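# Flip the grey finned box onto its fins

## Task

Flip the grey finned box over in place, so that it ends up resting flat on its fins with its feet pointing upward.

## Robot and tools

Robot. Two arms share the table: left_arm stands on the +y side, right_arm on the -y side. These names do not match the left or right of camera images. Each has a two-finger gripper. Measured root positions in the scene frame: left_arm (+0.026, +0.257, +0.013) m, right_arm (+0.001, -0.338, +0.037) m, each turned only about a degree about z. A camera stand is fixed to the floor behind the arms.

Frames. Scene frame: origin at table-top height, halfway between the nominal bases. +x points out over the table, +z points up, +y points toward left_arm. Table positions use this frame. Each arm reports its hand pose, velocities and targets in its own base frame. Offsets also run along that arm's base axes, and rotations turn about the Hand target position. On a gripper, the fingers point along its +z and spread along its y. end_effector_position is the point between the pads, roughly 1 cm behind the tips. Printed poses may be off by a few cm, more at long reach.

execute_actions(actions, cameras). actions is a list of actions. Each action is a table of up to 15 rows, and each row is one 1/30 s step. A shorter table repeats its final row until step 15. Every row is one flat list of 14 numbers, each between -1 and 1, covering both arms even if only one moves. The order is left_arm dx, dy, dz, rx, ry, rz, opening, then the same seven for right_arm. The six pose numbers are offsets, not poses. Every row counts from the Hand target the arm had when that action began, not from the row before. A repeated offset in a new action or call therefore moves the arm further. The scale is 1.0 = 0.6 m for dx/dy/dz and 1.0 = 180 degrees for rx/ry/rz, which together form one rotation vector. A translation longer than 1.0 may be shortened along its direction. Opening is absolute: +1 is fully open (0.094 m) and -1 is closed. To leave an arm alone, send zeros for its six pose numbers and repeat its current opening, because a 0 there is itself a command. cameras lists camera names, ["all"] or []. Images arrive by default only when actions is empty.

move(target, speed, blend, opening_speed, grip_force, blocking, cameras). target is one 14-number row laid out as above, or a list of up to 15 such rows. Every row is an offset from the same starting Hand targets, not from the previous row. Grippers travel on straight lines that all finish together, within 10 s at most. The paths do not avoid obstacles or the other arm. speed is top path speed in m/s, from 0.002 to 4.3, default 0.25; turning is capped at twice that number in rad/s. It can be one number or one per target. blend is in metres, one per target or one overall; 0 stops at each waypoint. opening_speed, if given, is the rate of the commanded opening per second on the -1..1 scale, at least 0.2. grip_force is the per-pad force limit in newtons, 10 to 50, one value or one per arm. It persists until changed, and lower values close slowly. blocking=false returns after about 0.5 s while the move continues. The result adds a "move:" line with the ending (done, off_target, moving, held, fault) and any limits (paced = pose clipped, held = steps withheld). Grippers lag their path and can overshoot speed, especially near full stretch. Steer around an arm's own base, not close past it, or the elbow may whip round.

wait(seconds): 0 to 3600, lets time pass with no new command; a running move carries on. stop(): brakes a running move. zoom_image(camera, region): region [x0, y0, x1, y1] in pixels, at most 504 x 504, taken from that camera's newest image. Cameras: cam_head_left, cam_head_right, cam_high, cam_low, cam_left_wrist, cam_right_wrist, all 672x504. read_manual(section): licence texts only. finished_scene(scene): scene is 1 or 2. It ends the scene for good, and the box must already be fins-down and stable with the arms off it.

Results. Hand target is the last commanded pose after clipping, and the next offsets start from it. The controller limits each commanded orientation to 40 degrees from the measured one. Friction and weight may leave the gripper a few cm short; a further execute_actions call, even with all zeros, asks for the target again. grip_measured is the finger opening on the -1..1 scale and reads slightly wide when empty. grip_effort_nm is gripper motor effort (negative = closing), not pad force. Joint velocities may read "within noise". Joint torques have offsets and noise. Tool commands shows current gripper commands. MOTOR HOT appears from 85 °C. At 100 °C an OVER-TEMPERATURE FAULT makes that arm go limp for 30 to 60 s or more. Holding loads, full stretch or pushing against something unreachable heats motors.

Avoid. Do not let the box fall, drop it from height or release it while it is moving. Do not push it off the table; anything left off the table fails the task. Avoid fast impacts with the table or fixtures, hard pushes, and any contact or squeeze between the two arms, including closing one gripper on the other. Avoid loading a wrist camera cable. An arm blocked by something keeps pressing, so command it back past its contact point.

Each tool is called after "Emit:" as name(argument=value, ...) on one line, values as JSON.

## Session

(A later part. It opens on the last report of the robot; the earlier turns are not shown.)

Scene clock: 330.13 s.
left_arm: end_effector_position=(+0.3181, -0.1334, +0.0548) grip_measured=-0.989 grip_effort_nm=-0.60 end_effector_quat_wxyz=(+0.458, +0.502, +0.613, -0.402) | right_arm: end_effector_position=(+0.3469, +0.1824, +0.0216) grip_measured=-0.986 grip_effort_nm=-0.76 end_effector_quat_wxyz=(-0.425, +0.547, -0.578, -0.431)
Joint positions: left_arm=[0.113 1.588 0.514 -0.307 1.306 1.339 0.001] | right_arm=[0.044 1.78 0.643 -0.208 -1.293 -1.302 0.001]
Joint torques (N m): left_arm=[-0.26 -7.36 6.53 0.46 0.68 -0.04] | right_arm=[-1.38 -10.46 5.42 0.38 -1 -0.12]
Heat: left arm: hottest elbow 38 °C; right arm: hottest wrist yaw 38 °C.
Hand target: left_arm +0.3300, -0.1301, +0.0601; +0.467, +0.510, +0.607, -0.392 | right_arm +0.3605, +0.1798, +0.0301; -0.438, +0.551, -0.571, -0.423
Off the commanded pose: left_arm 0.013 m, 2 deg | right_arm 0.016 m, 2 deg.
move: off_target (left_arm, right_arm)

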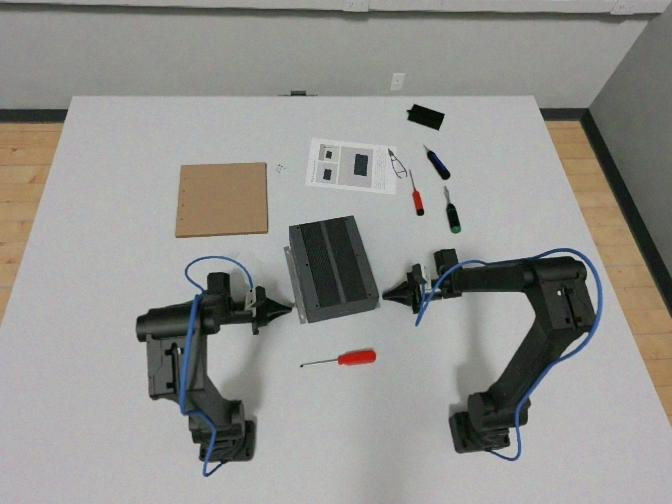

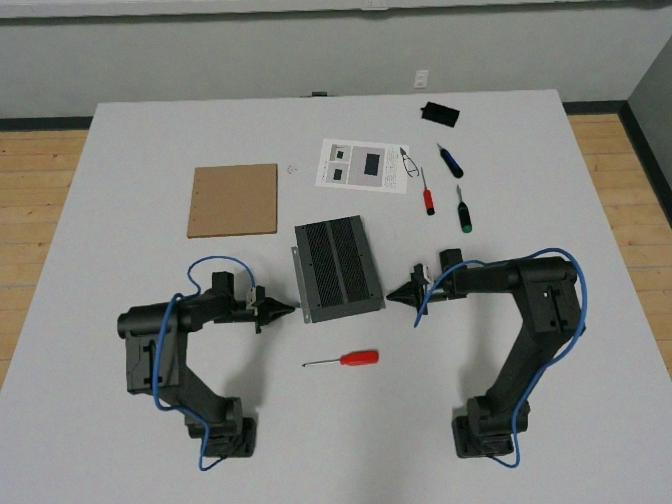

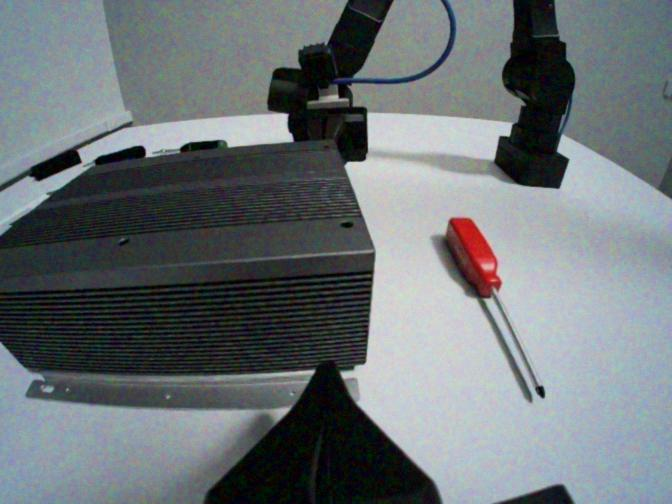

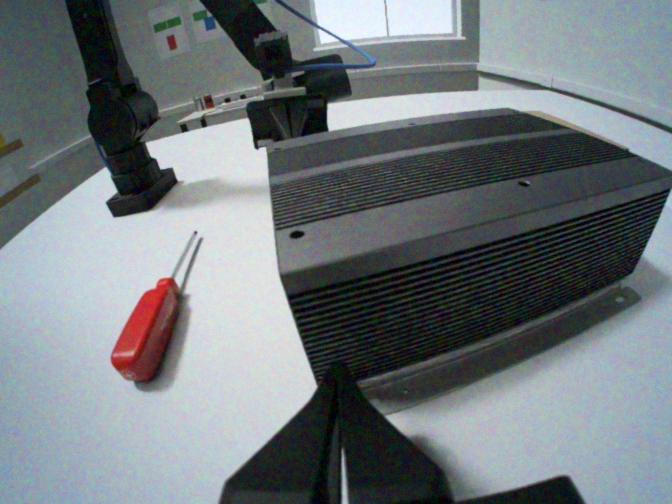

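Emit:
move(target=[0.005,-0.063,-0.0135,0,0,0.022,-1, 0.016,0.025,0.0015,0,0,0.05,-1], speed=0.1, cameras=["cam_left_wrist","cam_right_wrist"])

Scene clock: 385.83 s.
left_arm: end_effector_position=(+0.3355, -0.1652, +0.0572) grip_measured=-0.989 grip_effort_nm=-0.60 end_effector_quat_wxyz=(+0.485, +0.491, +0.622, -0.370) | right_arm: end_effector_position=(+0.3625, +0.1894, +0.0300) grip_measured=-0.986 grip_effort_nm=-0.76 end_effector_quat_wxyz=(-0.402, +0.587, -0.534, -0.457)
Joint positions: left_arm=[-0.006 1.588 0.41 0.372 1.209 0.788 0.001] | right_arm=[0.06 1.864 0.843 -0.738 -1.303 -1.75 0.001]
Joint torques (N m): left_arm=[-1.55 -5.71 3.92 2.24 0.46 -0.32] | right_arm=[0.79 -10.4 5.9 -0.03 -0.75 -0.12]
Heat: left arm: hottest elbow 37 °C; right arm: hottest elbow 34 °C.
Hand target: left_arm +0.3329, -0.1678, +0.0519; +0.480, +0.488, +0.625, -0.375 | right_arm +0.3703, +0.1948, +0.0311; -0.403, +0.595, -0.526, -0.456
Off the commanded pose: left_arm 0.006 m, 1 deg | right_arm 0.009 m, 1 deg.
move: done

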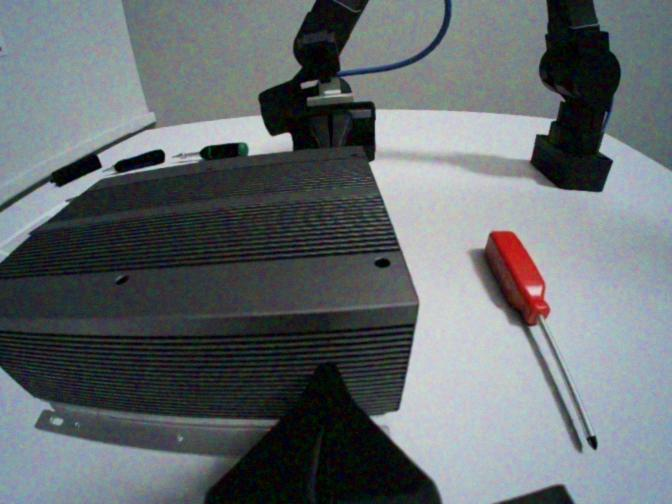

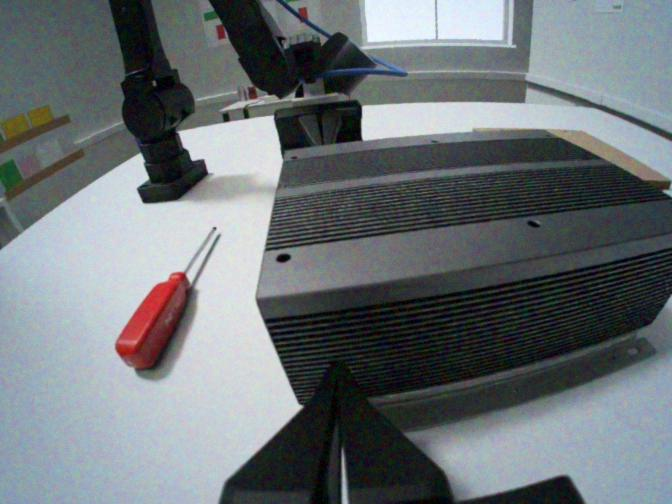

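Emit:
move(target=[0.006,-0.026,-0.018,0,0,0,-1, -0.004,0.0263,-0.0167,0,0,0,-1], speed=0.05)

Emit:
move(target=[0.0074,-0.0325,0,0,0,0,-1, -0.005,0.033,0,0,0,0,-1], speed=0.05, cameras=["cam_left_wrist","cam_right_wrist"])

Scene clock: 393.90 s.
left_arm: end_effector_position=(+0.3413, -0.1704, +0.0463) grip_measured=-0.989 grip_effort_nm=-0.60 end_effector_quat_wxyz=(+0.489, +0.481, +0.630, -0.364) | right_arm: end_effector_position=(+0.3721, +0.2025, +0.0229) grip_measured=-0.986 grip_effort_nm=-0.76 end_effector_quat_wxyz=(-0.408, +0.592, -0.530, -0.449)
Joint positions: left_arm=[-0.028 1.649 0.399 0.528 1.17 0.694 0.001] | right_arm=[0.092 1.875 0.838 -0.577 -1.304 -1.623 0.001]
Joint torques (N m): left_arm=[-4.01 -5.48 4.01 2.43 0.5 -0.29] | right_arm=[1.14 -11.16 3.66 0.76 -0.93 0.03]
Heat: left arm: hottest elbow 37 °C; right arm: hottest elbow 34 °C.
Hand target: left_arm +0.3365, -0.1835, +0.0412; +0.480, +0.489, +0.625, -0.375 | right_arm +0.3678, +0.2105, +0.0210; -0.403, +0.594, -0.526, -0.456
Off the commanded pose: left_arm 0.015 m, 2 deg | right_arm 0.009 m, 1 deg.
move: off_target (left_arm)

Scene clock: 395.30 s.
left_arm: end_effector_position=(+0.3421, -0.1725, +0.0463) grip_measured=-0.989 grip_effort_nm=-0.60 end_effector_quat_wxyz=(+0.492, +0.465, +0.641, -0.360) | right_arm: end_effector_position=(+0.3755, +0.2027, +0.0189) grip_measured=-0.986 grip_effort_nm=-0.76 end_effector_quat_wxyz=(-0.413, +0.576, -0.548, -0.444)
Joint positions: left_arm=[-0.041 1.658 0.378 0.627 1.138 0.603 0.001] | right_arm=[0.092 1.862 0.791 -0.386 -1.301 -1.441 0.001]
Joint torques (N m): left_arm=[-8.06 -4.6 5.59 2.63 -0.06 -0.31] | right_arm=[4.84 -11.63 3.86 1.24 -0.93 0.07]
Heat: left arm: hottest elbow 37 °C; right arm: hottest elbow 34 °C.
Hand target: left_arm +0.3410, -0.2030, +0.0412; +0.480, +0.488, +0.625, -0.375 | right_arm +0.3649, +0.2303, +0.0211; -0.403, +0.594, -0.526, -0.456
Off the commanded pose: left_arm 0.031 m, 4 deg | right_arm 0.030 m, 4 deg.
move: off_target (left_arm, right_arm)

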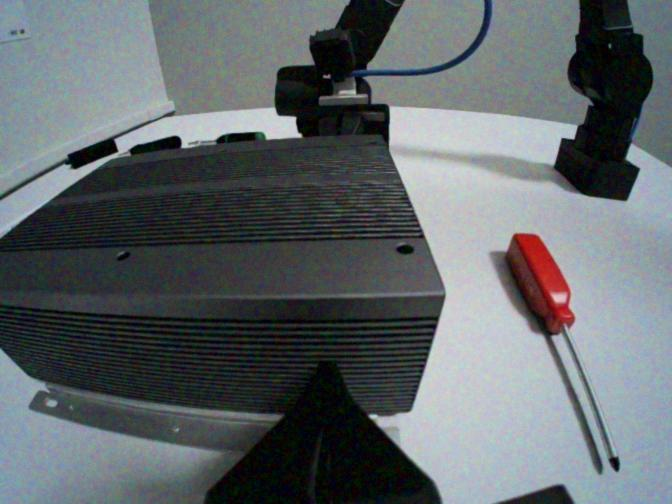

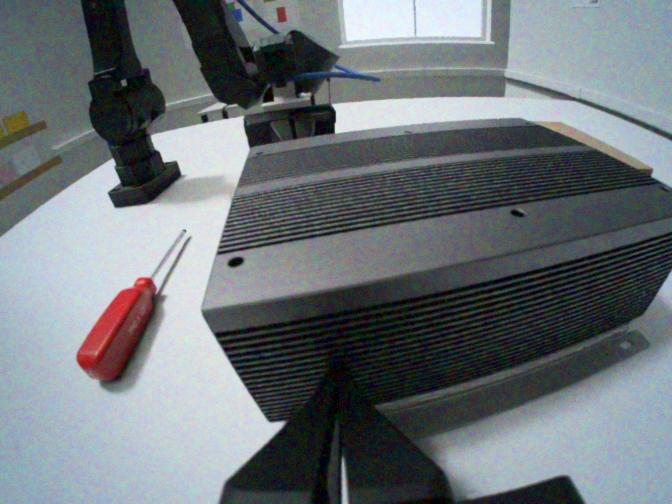

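Emit:
move(target=[0.0074,-0.0325,0,0,0,-0.01,-1, -0.007,0.045,0,0,0,0.015,-1], speed=0.05, cameras=["cam_left_wrist","cam_right_wrist"])

Scene clock: 400.87 s.
left_arm: end_effector_position=(+0.3438, -0.1749, +0.0465) grip_measured=-0.989 grip_effort_nm=-0.60 end_effector_quat_wxyz=(+0.492, +0.462, +0.645, -0.359) | right_arm: end_effector_position=(+0.3803, +0.2027, +0.0190) grip_measured=-0.986 grip_effort_nm=-0.76 end_effector_quat_wxyz=(-0.413, +0.574, -0.554, -0.439)
Joint positions: left_arm=[-0.051 1.66 0.378 0.644 1.122 0.58 0.001] | right_arm=[0.092 1.859 0.791 -0.35 -1.291 -1.399 0.001]
Joint torques (N m): left_arm=[-11.28 -3.72 7.31 2.36 -0.02 -0.3] | right_arm=[9.7 -10.75 4.53 1.48 -1.34 0.09]
Heat: left arm: hottest elbow 37 °C; right arm: hottest elbow 34 °C.
Hand target: left_arm +0.3455, -0.2225, +0.0412; +0.474, +0.498, +0.617, -0.383 | right_arm +0.3607, +0.2573, +0.0211; -0.392, +0.607, -0.511, -0.465
Off the commanded pose: left_arm 0.048 m, 6 deg | right_arm 0.058 m, 7 deg.
move: off_target (left_arm, right_arm)

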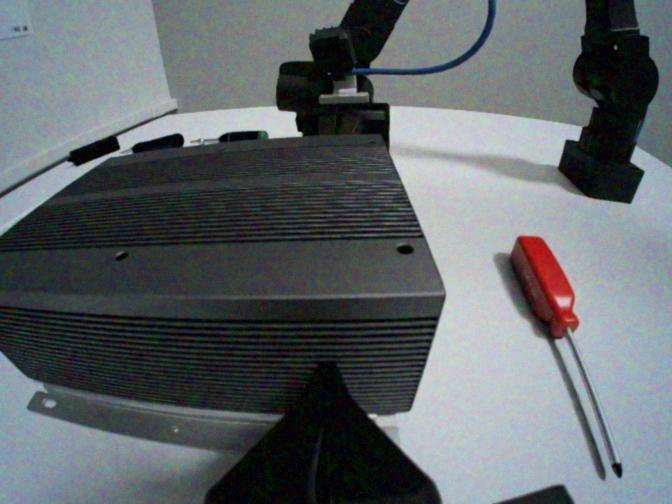

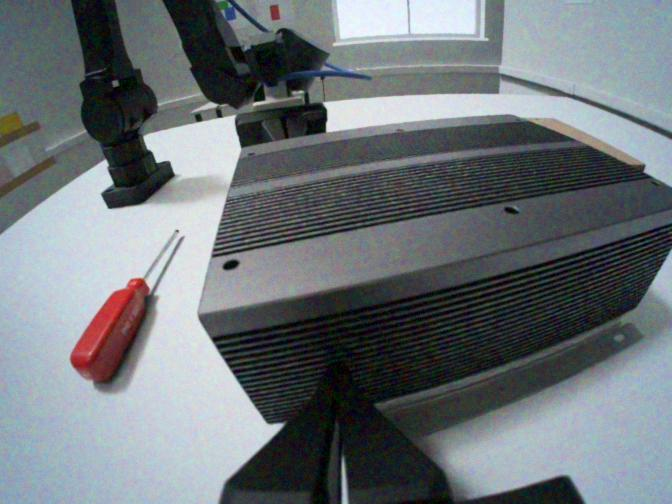

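Emit:
move(target=[0,0,0.05,0,0,0,-1, 0,0,0.05,0,0,0,-1], speed=0.05, cameras=["cam_left_wrist","cam_low"])

Scene clock: 405.47 s.
left_arm: end_effector_position=(+0.3413, -0.1775, +0.0478) grip_measured=-0.989 grip_effort_nm=-0.60 end_effector_quat_wxyz=(+0.471, +0.452, +0.667, -0.359) | right_arm: end_effector_position=(+0.3793, +0.2001, +0.0202) grip_measured=-0.986 grip_effort_nm=-0.76 end_effector_quat_wxyz=(-0.397, +0.578, -0.569, -0.429)
Joint positions: left_arm=[-0.068 1.607 0.379 0.541 1.08 0.57 0.001] | right_arm=[0.092 1.834 0.792 -0.395 -1.245 -1.398 0.001]
Joint torques (N m): left_arm=[-10.05 -8.64 8.21 1.72 1.7 -0.3] | right_arm=[10.17 -14.51 5.26 0.01 -3.3 0.03]
Heat: left arm: hottest elbow 37 °C; right arm: hottest elbow 34 °C.
Hand target: left_arm +0.3454, -0.2224, +0.0711; +0.474, +0.498, +0.617, -0.383 | right_arm +0.3607, +0.2573, +0.0511; -0.392, +0.607, -0.511, -0.465
Off the commanded pose: left_arm 0.051 m, 8 deg | right_arm 0.068 m, 8 deg.
move: off_target (left_arm, right_arm)
Images, in order (width x height): cam_low 672x504, cam_left_wrist 672x504.

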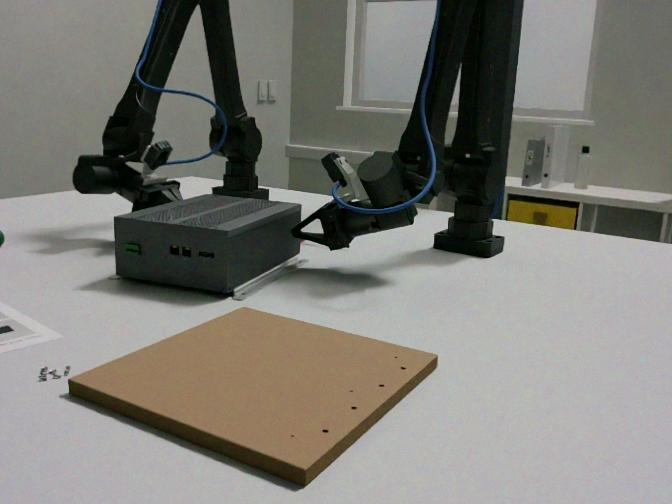

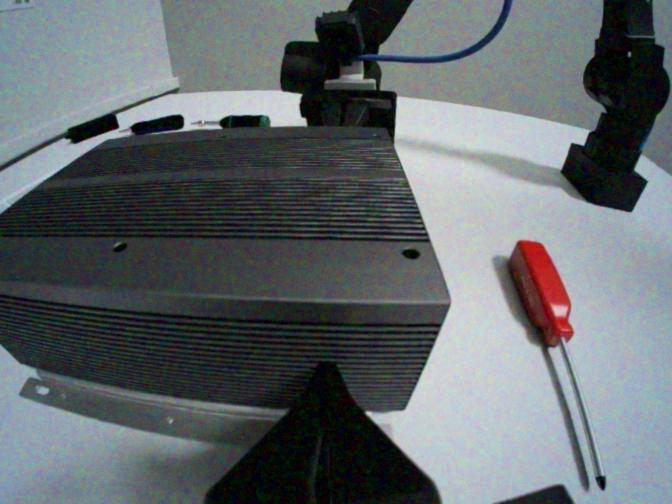

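Emit:
move(target=[0.003,-0.02,0.04,0,0,0,-1, -0.003,0.02,0.04,0,0,0,-1], speed=0.05, cameras=["cam_left_wrist","cam_right_wrist","cam_low"])

Scene clock: 413.43 s.
left_arm: end_effector_position=(+0.3393, -0.1811, +0.0534) grip_measured=-0.989 grip_effort_nm=-0.60 end_effector_quat_wxyz=(+0.453, +0.438, +0.688, -0.360) | right_arm: end_effector_position=(+0.3796, +0.1980, +0.0251) grip_measured=-0.986 grip_effort_nm=-0.76 end_effector_quat_wxyz=(-0.378, +0.568, -0.594, -0.427)
Joint positions: left_arm=[-0.089 1.548 0.379 0.461 1.038 0.531 0.001] | right_arm=[0.092 1.803 0.789 -0.415 -1.209 -1.335 0.001]
Joint torques (N m): left_arm=[-10.99 -10.17 9.5 2.59 2.45 -0.3] | right_arm=[11.93 -17.26 5.45 0.88 -4.78 0.04]
Heat: left arm: hottest elbow 37 °C; right arm: hottest wrist yaw 37 °C.
Hand target: left_arm +0.3472, -0.2344, +0.0951; +0.474, +0.498, +0.617, -0.383 | right_arm +0.3589, +0.2693, +0.0750; -0.392, +0.607, -0.512, -0.465
Off the commanded pose: left_arm 0.068 m, 11 deg | right_arm 0.090 m, 11 deg.
move: off_target (left_arm, right_arm)
Images, in order (width x height): cam_low 672x504, cam_left_wrist 672x504, cam_right_wrist 672x504.

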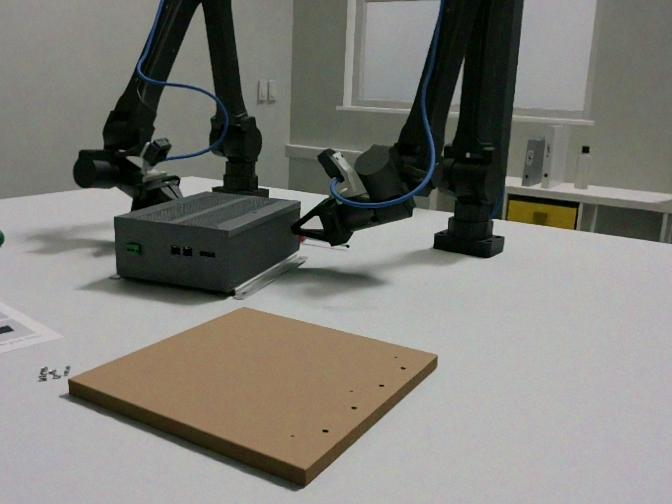

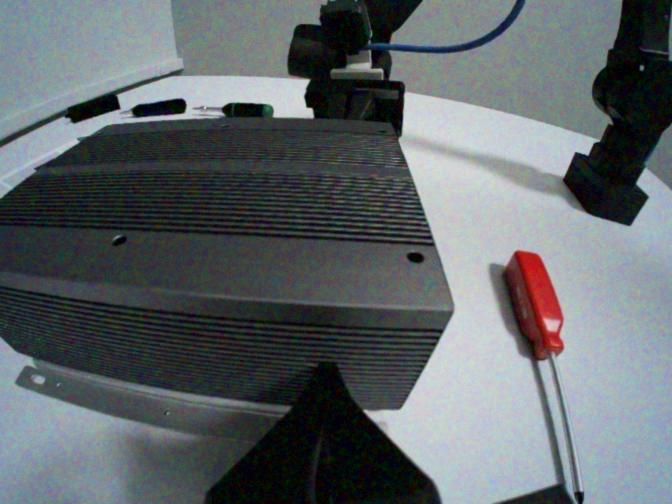

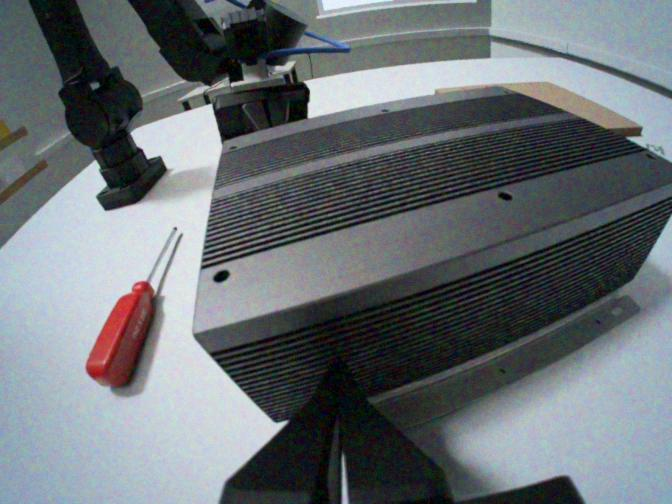

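Emit:
move(target=[0.008,-0.033,0.0,0,0,0.03,-1, -0.004,0.033,0.0,0,0,-0.04,-1], speed=0.05)

Emit:
move(target=[0.0,-0.0,0.035,0,0,0,-1, 0,0.0,0.035,0,0,0,-1], speed=0.05, cameras=["cam_left_wrist","cam_right_wrist","cam_low","cam_head_left"])

Scene clock: 445.03 s.
left_arm: end_effector_position=(+0.3426, -0.1934, +0.0514) grip_measured=-0.989 grip_effort_nm=-0.60 end_effector_quat_wxyz=(+0.457, +0.403, +0.717, -0.338) | right_arm: end_effector_position=(+0.3955, +0.1918, +0.0217) grip_measured=-0.986 grip_effort_nm=-0.76 end_effector_quat_wxyz=(+0.415, -0.503, +0.659, +0.374)
Joint positions: left_arm=[-0.16 1.544 0.345 0.596 0.896 0.369 0.001] | right_arm=[0.092 1.752 0.64 0.134 -1.101 -0.841 0.001]
Joint torques (N m): left_arm=[-11.81 -8.82 9.43 4.6 1.96 -0.3] | right_arm=[14.8 -15.79 4.72 2.5 -5.91 0.03]
Heat: left arm: hottest elbow 39 °C; right arm: hottest wrist yaw 69 °C.
Hand target: left_arm +0.3521, -0.2543, +0.0952; +0.492, +0.469, +0.640, -0.360 | right_arm +0.3565, +0.2891, +0.0751; +0.421, -0.573, +0.549, +0.440
Off the commanded pose: left_arm 0.075 m, 13 deg | right_arm 0.118 m, 17 deg.
move: off_target (left_arm, right_arm)

Scene clock: 446.33 s.
left_arm: end_effector_position=(+0.3303, -0.1980, +0.0541) grip_measured=-0.989 grip_effort_nm=-0.60 end_effector_quat_wxyz=(+0.440, +0.404, +0.724, -0.343) | right_arm: end_effector_position=(+0.3974, +0.1929, +0.0489) grip_measured=-0.986 grip_effort_nm=-0.76 end_effector_quat_wxyz=(+0.429, -0.506, +0.649, +0.373)
Joint positions: left_arm=[-0.181 1.489 0.333 0.519 0.885 0.368 0.001] | right_arm=[0.092 1.679 0.639 0.107 -1.114 -0.827 0.001]
Joint torques (N m): left_arm=[-10.05 -10.81 11.37 3.84 2.37 -0.29] | right_arm=[14.8 -14.86 5.68 1.29 -5.25 -0.03]
Heat: left arm: hottest elbow 39 °C; right arm: hottest wrist yaw 70 °C.
Hand target: left_arm +0.3519, -0.2542, +0.1161; +0.491, +0.469, +0.640, -0.360 | right_arm +0.3564, +0.2892, +0.0960; +0.421, -0.573, +0.549, +0.440
Off the commanded pose: left_arm 0.087 m, 14 deg | right_arm 0.115 m, 16 deg.
move: off_target (left_arm, right_arm)
Images, in order (width x height): cam_head_left 672x504, cam_low 672x504, cam_left_wrist 672x504, cam_right_wrist 672x504.

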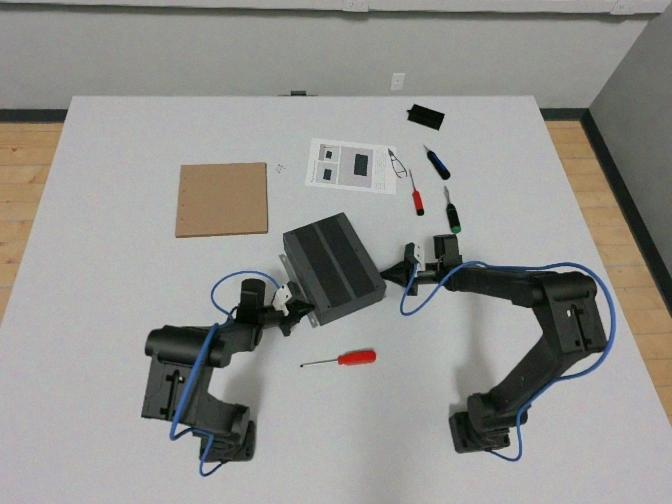

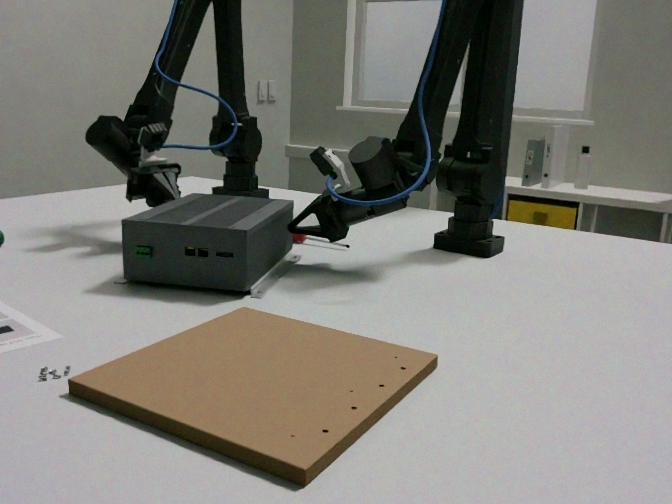

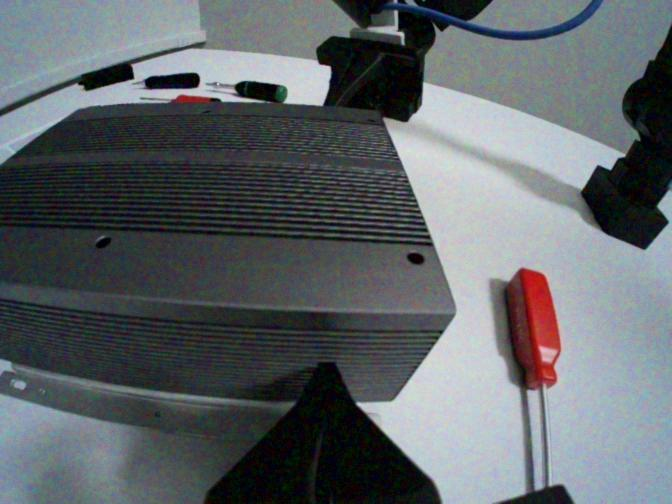

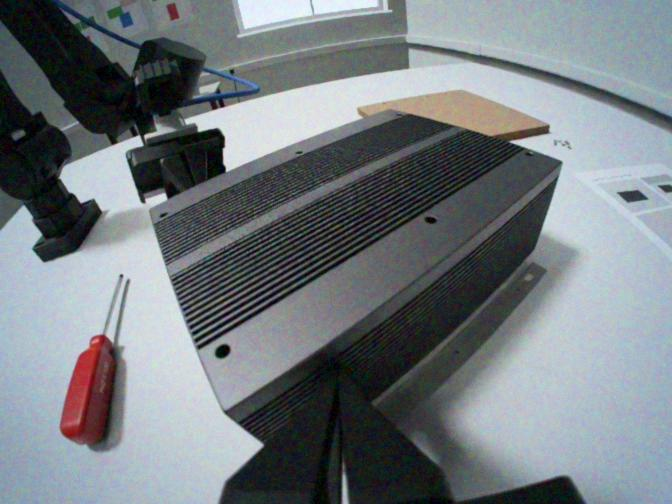

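Emit:
move(target=[-0.03,0.17,-0.03,0,0,0,-1, 0.04,-0.20,0.0,0,0,0,-1], speed=0.12)

Scene clock: 453.60 s.
left_arm: end_effector_position=(+0.3204, -0.1543, +0.0847) grip_measured=-0.989 grip_effort_nm=-0.59 end_effector_quat_wxyz=(+0.476, +0.458, +0.652, -0.373) | right_arm: end_effector_position=(+0.3670, +0.1709, +0.0919) grip_measured=-0.986 grip_effort_nm=-0.76 end_effector_quat_wxyz=(-0.414, +0.569, -0.553, -0.447)
Joint positions: left_arm=[0.024 1.41 0.368 0.231 1.189 0.722 0.001] | right_arm=[0.009 1.696 0.842 -0.876 -1.306 -1.711 0.001]
Joint torques (N m): left_arm=[-0.32 -6.77 7.66 1.28 0.72 -0.03] | right_arm=[-1.38 -10.05 7.5 -0.06 -0.73 -0.12]
Heat: left arm: hottest elbow 39 °C; right arm: hottest wrist yaw 71 °C.
Hand target: left_arm +0.3340, -0.1523, +0.0982; +0.491, +0.469, +0.640, -0.360 | right_arm +0.3804, +0.1691, +0.0960; -0.421, +0.573, -0.549, -0.440
Off the commanded pose: left_arm 0.019 m, 3 deg | right_arm 0.014 m, 1 deg.
move: off_target (left_arm, right_arm)

Emit:
execute_actions(actions=[])

Emit:
zoom_image(camera="cam_right_wrist", region=[200, 180, 672, 400])

Emit:
zoom_image(camera="cam_left_wrist", region=[300, 280, 500, 480])

Scene clock: 696.10 s.
left_arm: end_effector_position=(+0.3204, -0.1543, +0.0847) grip_measured=-0.989 grip_effort_nm=-0.60 end_effector_quat_wxyz=(+0.476, +0.458, +0.652, -0.373) | right_arm: end_effector_position=(+0.3670, +0.1709, +0.0919) grip_measured=-0.986 grip_effort_nm=-0.76 end_effector_quat_wxyz=(-0.414, +0.569, -0.553, -0.446)
Joint positions: left_arm=[0.024 1.41 0.368 0.231 1.189 0.722 0.001] | right_arm=[0.009 1.696 0.842 -0.876 -1.306 -1.712 0.001]
Joint velocities: within noise
Joint torques (N m): left_arm=[-0.26 -6.77 7.64 1.25 0.71 -0.05] | right_arm=[-0.97 -9.88 7.46 -0.06 -0.71 -0.14]
Heat: left arm: hottest elbow 39 °C; right arm: hottest elbow 39 °C.
Hand target: left_arm +0.3340, -0.1523, +0.0982; +0.491, +0.469, +0.640, -0.360 | right_arm +0.3804, +0.1691, +0.0960; -0.421, +0.573, -0.549, -0.440
Tool commands: left_gripper/opening=-1.0 right_gripper/opening=-1.0
Off the commanded pose: left_arm 0.019 m, 3 deg | right_arm 0.014 m, 1 deg.

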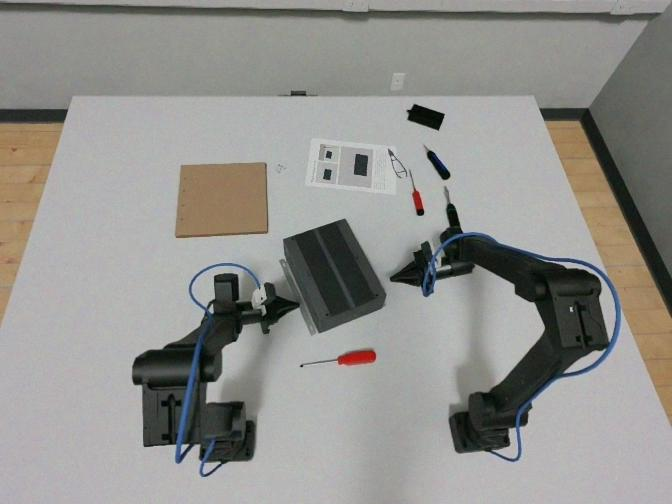

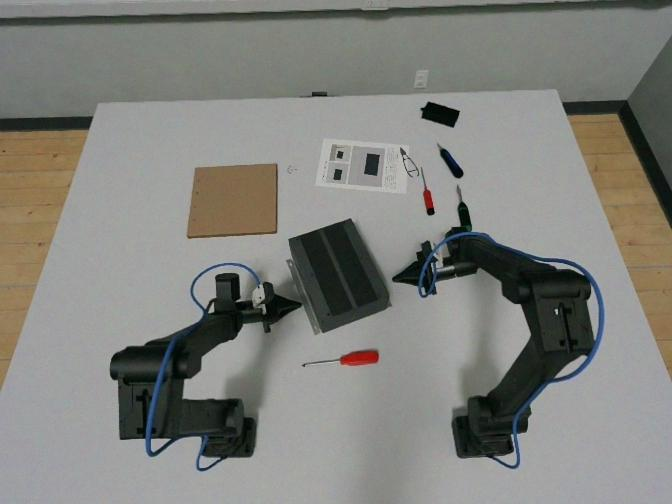

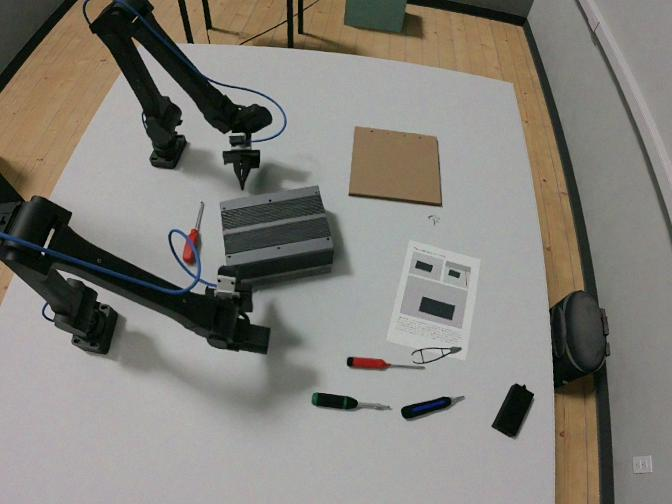

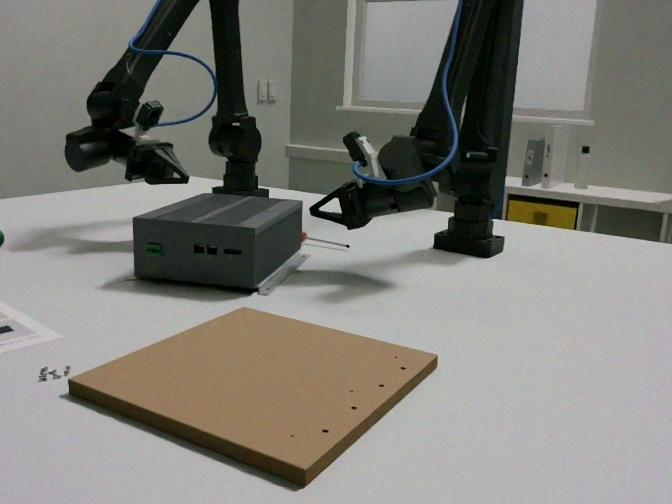

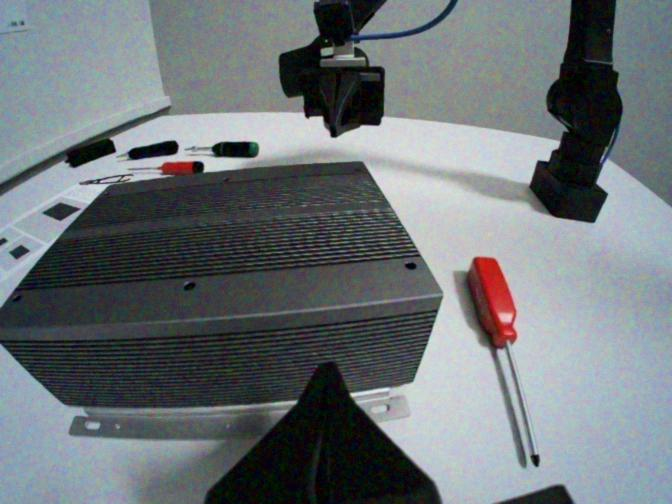

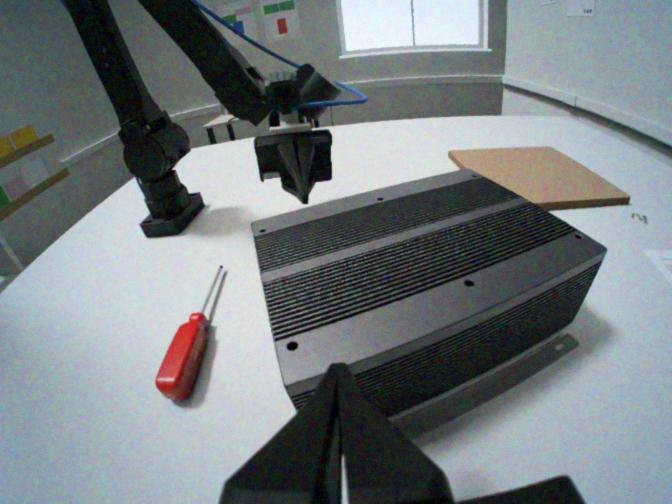

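Scaled by 1.068 from the camera's image (finer frame: 960x720).

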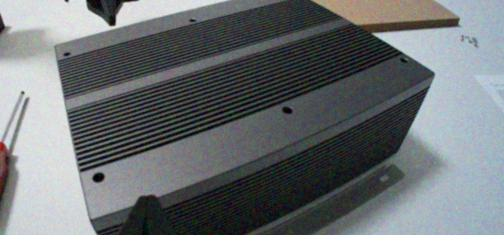

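Scaled by 2.520 from the camera's image (finer frame: 960x720).

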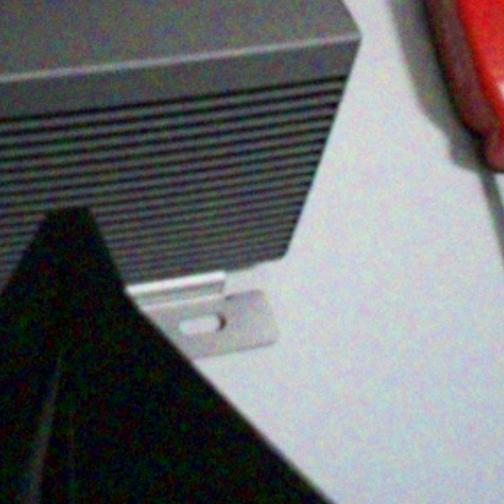

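Emit:
move(target=[[0,0.133,0.1,0,0,0,-1, -0.083,-0.098,0.123,0,0,0,-1],[0,0.133,0.1,0,0,0,-1, -0.184,-0.065,0.107,-0.2828,-0.3113,-0.183,1],[0,0.133,0.1,0,0,0,-1, -0.106,0.0115,-0.085,-0.2828,-0.3113,-0.183,1]], speed=[0.25,0.25,0.12], blend=[0.02,0,0], cameras=["cam_head_left","cam_left_wrist","cam_right_wrist","cam_high"])

Scene clock: 803.73 s.
left_arm: end_effector_position=(+0.3210, -0.0779, +0.1527) grip_measured=-0.989 grip_effort_nm=-0.59 end_effector_quat_wxyz=(+0.487, +0.463, +0.643, -0.368) | right_arm: end_effector_position=(+0.3138, +0.1682, +0.0397) grip_measured=+0.998 grip_effort_nm=0.08 end_effector_quat_wxyz=(-0.433, +0.658, -0.558, +0.261)
Joint positions: left_arm=[0.298 1.306 0.617 -0.875 1.312 1.539 0.001] | right_arm=[0.616 1.325 0.153 0.643 0.253 -1.264 0.094]
Joint torques (N m): left_arm=[-0.32 -3.96 9.58 0.23 0.67 -0.05] | right_arm=[0.38 -2.9 4.82 2.58 0.14 0.07]
Heat: left arm: hottest elbow 40 °C; right arm: hottest elbow 39 °C.
Hand target: left_arm +0.3341, -0.0725, +0.1582; +0.491, +0.469, +0.640, -0.360 | right_arm +0.3169, +0.1760, +0.0451; -0.444, +0.654, -0.554, +0.260
Off the commanded pose: left_arm 0.015 m, 1 deg | right_arm 0.010 m, 1 deg.
move: off_target (left_arm)
Images, in order (width x height): cam_head_left 672x504, cam_high 672x504, cam_left_wrist 672x504, cam_right_wrist 672x504.

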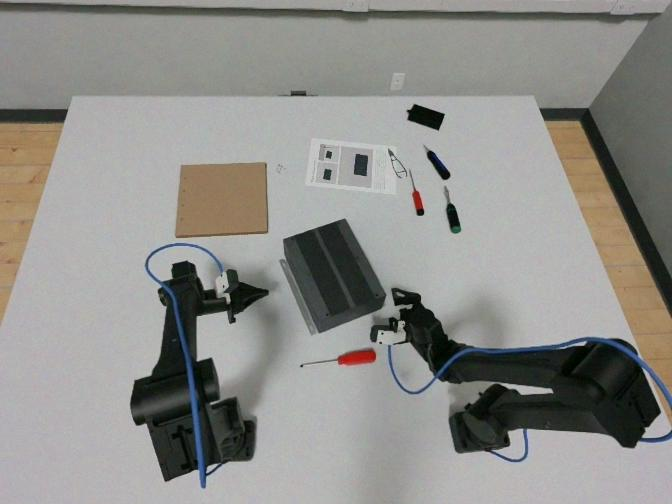

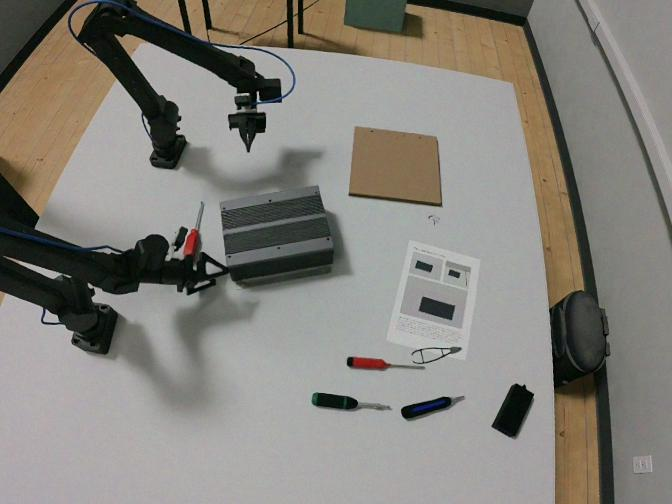

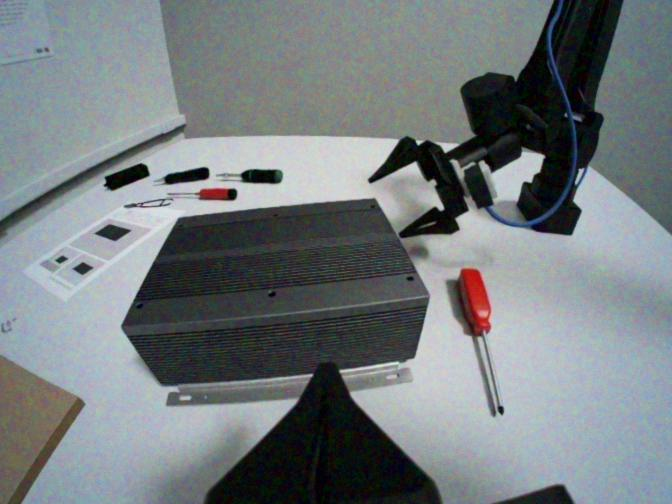

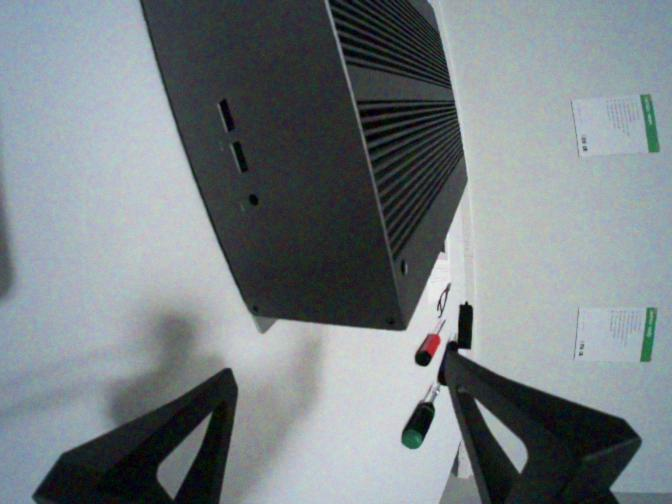

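Emit:
execute_actions(actions=[], cameras=["cam_right_wrist","cam_high","cam_low","cam_left_wrist"])

Scene clock: 841.43 s.
left_arm: end_effector_position=(+0.3210, -0.0779, +0.1527) grip_measured=-0.989 grip_effort_nm=-0.59 end_effector_quat_wxyz=(+0.487, +0.463, +0.643, -0.368) | right_arm: end_effector_position=(+0.3138, +0.1682, +0.0397) grip_measured=+0.998 grip_effort_nm=0.08 end_effector_quat_wxyz=(-0.433, +0.658, -0.558, +0.261)
Joint positions: left_arm=[0.298 1.306 0.617 -0.875 1.312 1.539 0.001] | right_arm=[0.616 1.325 0.153 0.643 0.253 -1.264 0.094]
Joint velocities: within noise
Joint torques (N m): left_arm=[-0.38 -4.07 9.54 0.27 0.67 -0.04] | right_arm=[0.15 -2.84 5.05 2.8 0.21 0.09]
Heat: left arm: hottest elbow 43 °C; right arm: hottest elbow 37 °C.
Hand target: left_arm +0.3341, -0.0725, +0.1582; +0.491, +0.469, +0.640, -0.360 | right_arm +0.3169, +0.1760, +0.0450; -0.444, +0.654, -0.554, +0.260
Tool commands: left_gripper/opening=-1.0 right_gripper/opening=+1.0
Off the commanded pose: left_arm 0.015 m, 1 deg | right_arm 0.010 m, 1 deg.
Images, in order (width x height): cam_high 672x504, cam_low 672x504, cam_left_wrist 672x504, cam_right_wrist 672x504.

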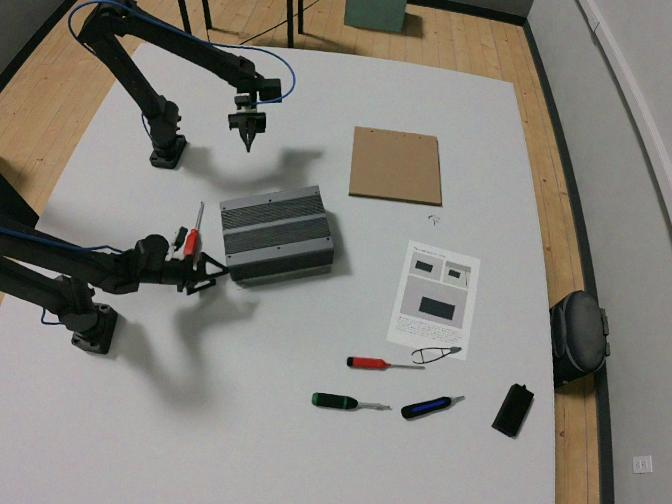

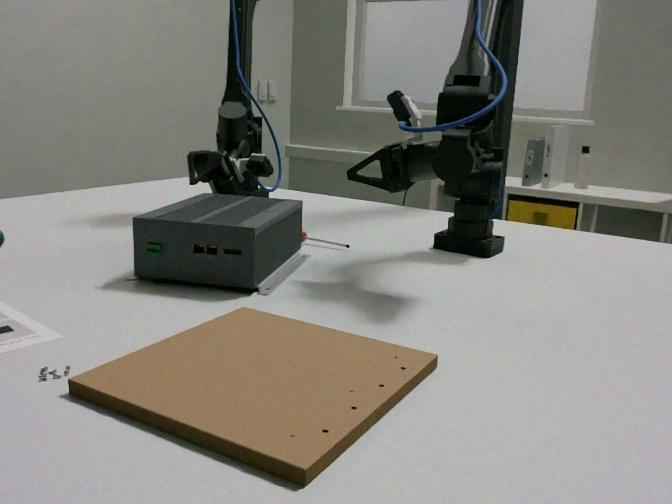

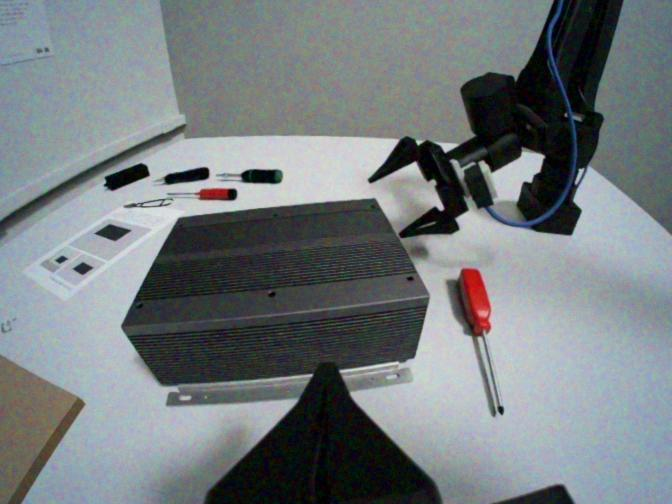

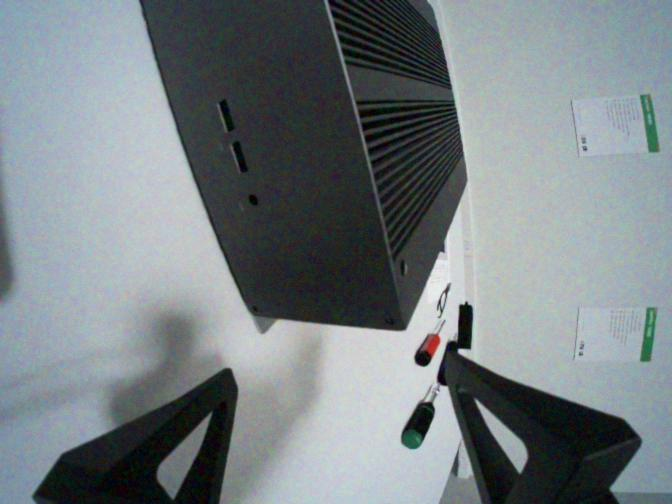

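Emit:
move(target=[0,0,0,0,0,0,-1, 0.0525,0.025,-0.035,0,0,0,1], speed=0.1, cameras=["cam_right_wrist"])

Scene clock: 1133.90 s.
left_arm: end_effector_position=(+0.3210, -0.0779, +0.1527) grip_measured=-0.989 grip_effort_nm=-0.59 end_effector_quat_wxyz=(+0.487, +0.463, +0.643, -0.368) | right_arm: end_effector_position=(+0.3375, +0.1859, +0.0179) grip_measured=+0.999 grip_effort_nm=0.07 end_effector_quat_wxyz=(-0.433, +0.660, -0.558, +0.257)
Joint positions: left_arm=[0.298 1.306 0.617 -0.875 1.312 1.539 0.001] | right_arm=[0.613 1.539 0.222 0.784 0.242 -1.264 0.094]
Joint torques (N m): left_arm=[-0.44 -4.07 9.54 0.21 0.67 -0.05] | right_arm=[-1.79 -4.84 4.62 2.65 -0.27 -0.02]
Heat: left arm: hottest elbow 46 °C; right arm: hottest elbow 35 °C.
Hand target: left_arm +0.3341, -0.0725, +0.1582; +0.491, +0.469, +0.640, -0.360 | right_arm +0.3483, +0.1911, +0.0240; -0.444, +0.655, -0.554, +0.260
Off the commanded pose: left_arm 0.015 m, 1 deg | right_arm 0.013 m, 2 deg.
move: off_target (right_arm)

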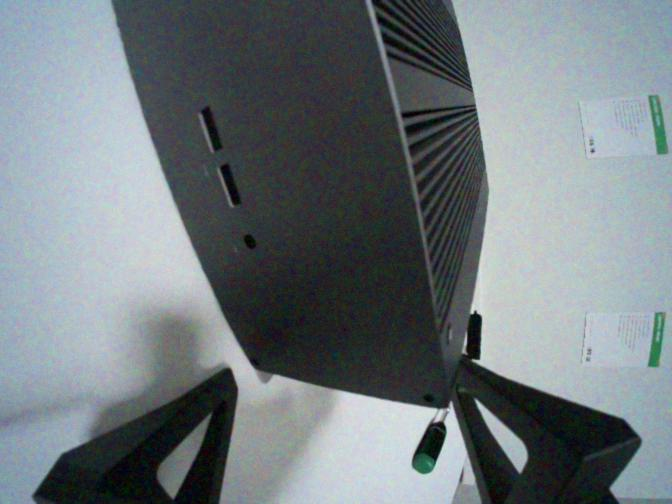

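Emit:
zoom_image(camera="cam_right_wrist", region=[190, 300, 490, 460])

Scaled by 1.680 from the camera's image (finer frame: 960x720).

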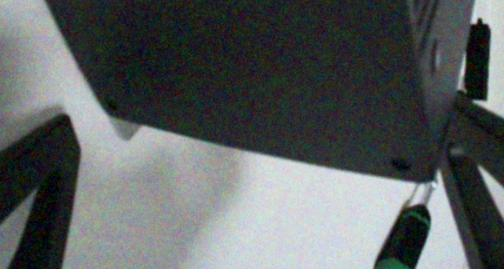

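Emit:
move(target=[0,0,0,0,0,0,-1, -0.008,-0.0148,0,0,0,0,1], speed=0.1, cameras=["cam_right_wrist"])

Emit:
zoom_image(camera="cam_right_wrist", region=[210, 320, 490, 440])

Scene clock: 1168.87 s.
left_arm: end_effector_position=(+0.3210, -0.0779, +0.1527) grip_measured=-0.989 grip_effort_nm=-0.60 end_effector_quat_wxyz=(+0.487, +0.463, +0.643, -0.368) | right_arm: end_effector_position=(+0.3397, +0.1855, +0.0199) grip_measured=+0.999 grip_effort_nm=0.07 end_effector_quat_wxyz=(-0.439, +0.659, -0.555, +0.254)
Joint positions: left_arm=[0.298 1.306 0.617 -0.875 1.312 1.539 0.001] | right_arm=[0.6 1.539 0.222 0.796 0.222 -1.271 0.094]
Joint torques (N m): left_arm=[-0.32 -4.07 9.55 0.24 0.67 -0.04] | right_arm=[-1.73 -5.48 3 2.76 -0.17 -0.08]
Heat: left arm: hottest elbow 46 °C; right arm: hottest elbow 34 °C.
Hand target: left_arm +0.3341, -0.0725, +0.1582; +0.491, +0.469, +0.640, -0.360 | right_arm +0.3435, +0.1822, +0.0241; -0.444, +0.654, -0.554, +0.260
Off the commanded pose: left_arm 0.015 m, 1 deg | right_arm 0.006 m, 1 deg.
move: done

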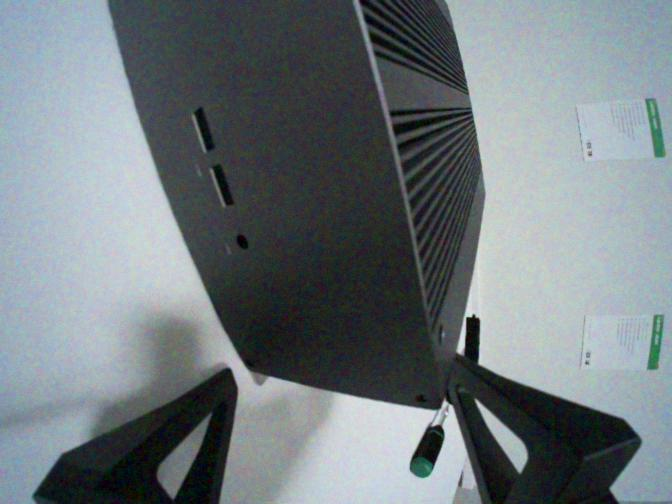

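Scaled by 1.800 from the camera's image (finer frame: 960x720).

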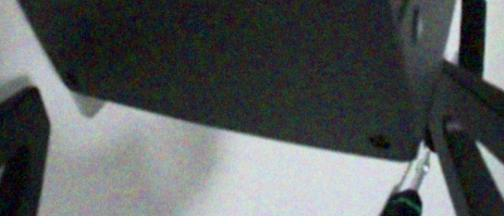

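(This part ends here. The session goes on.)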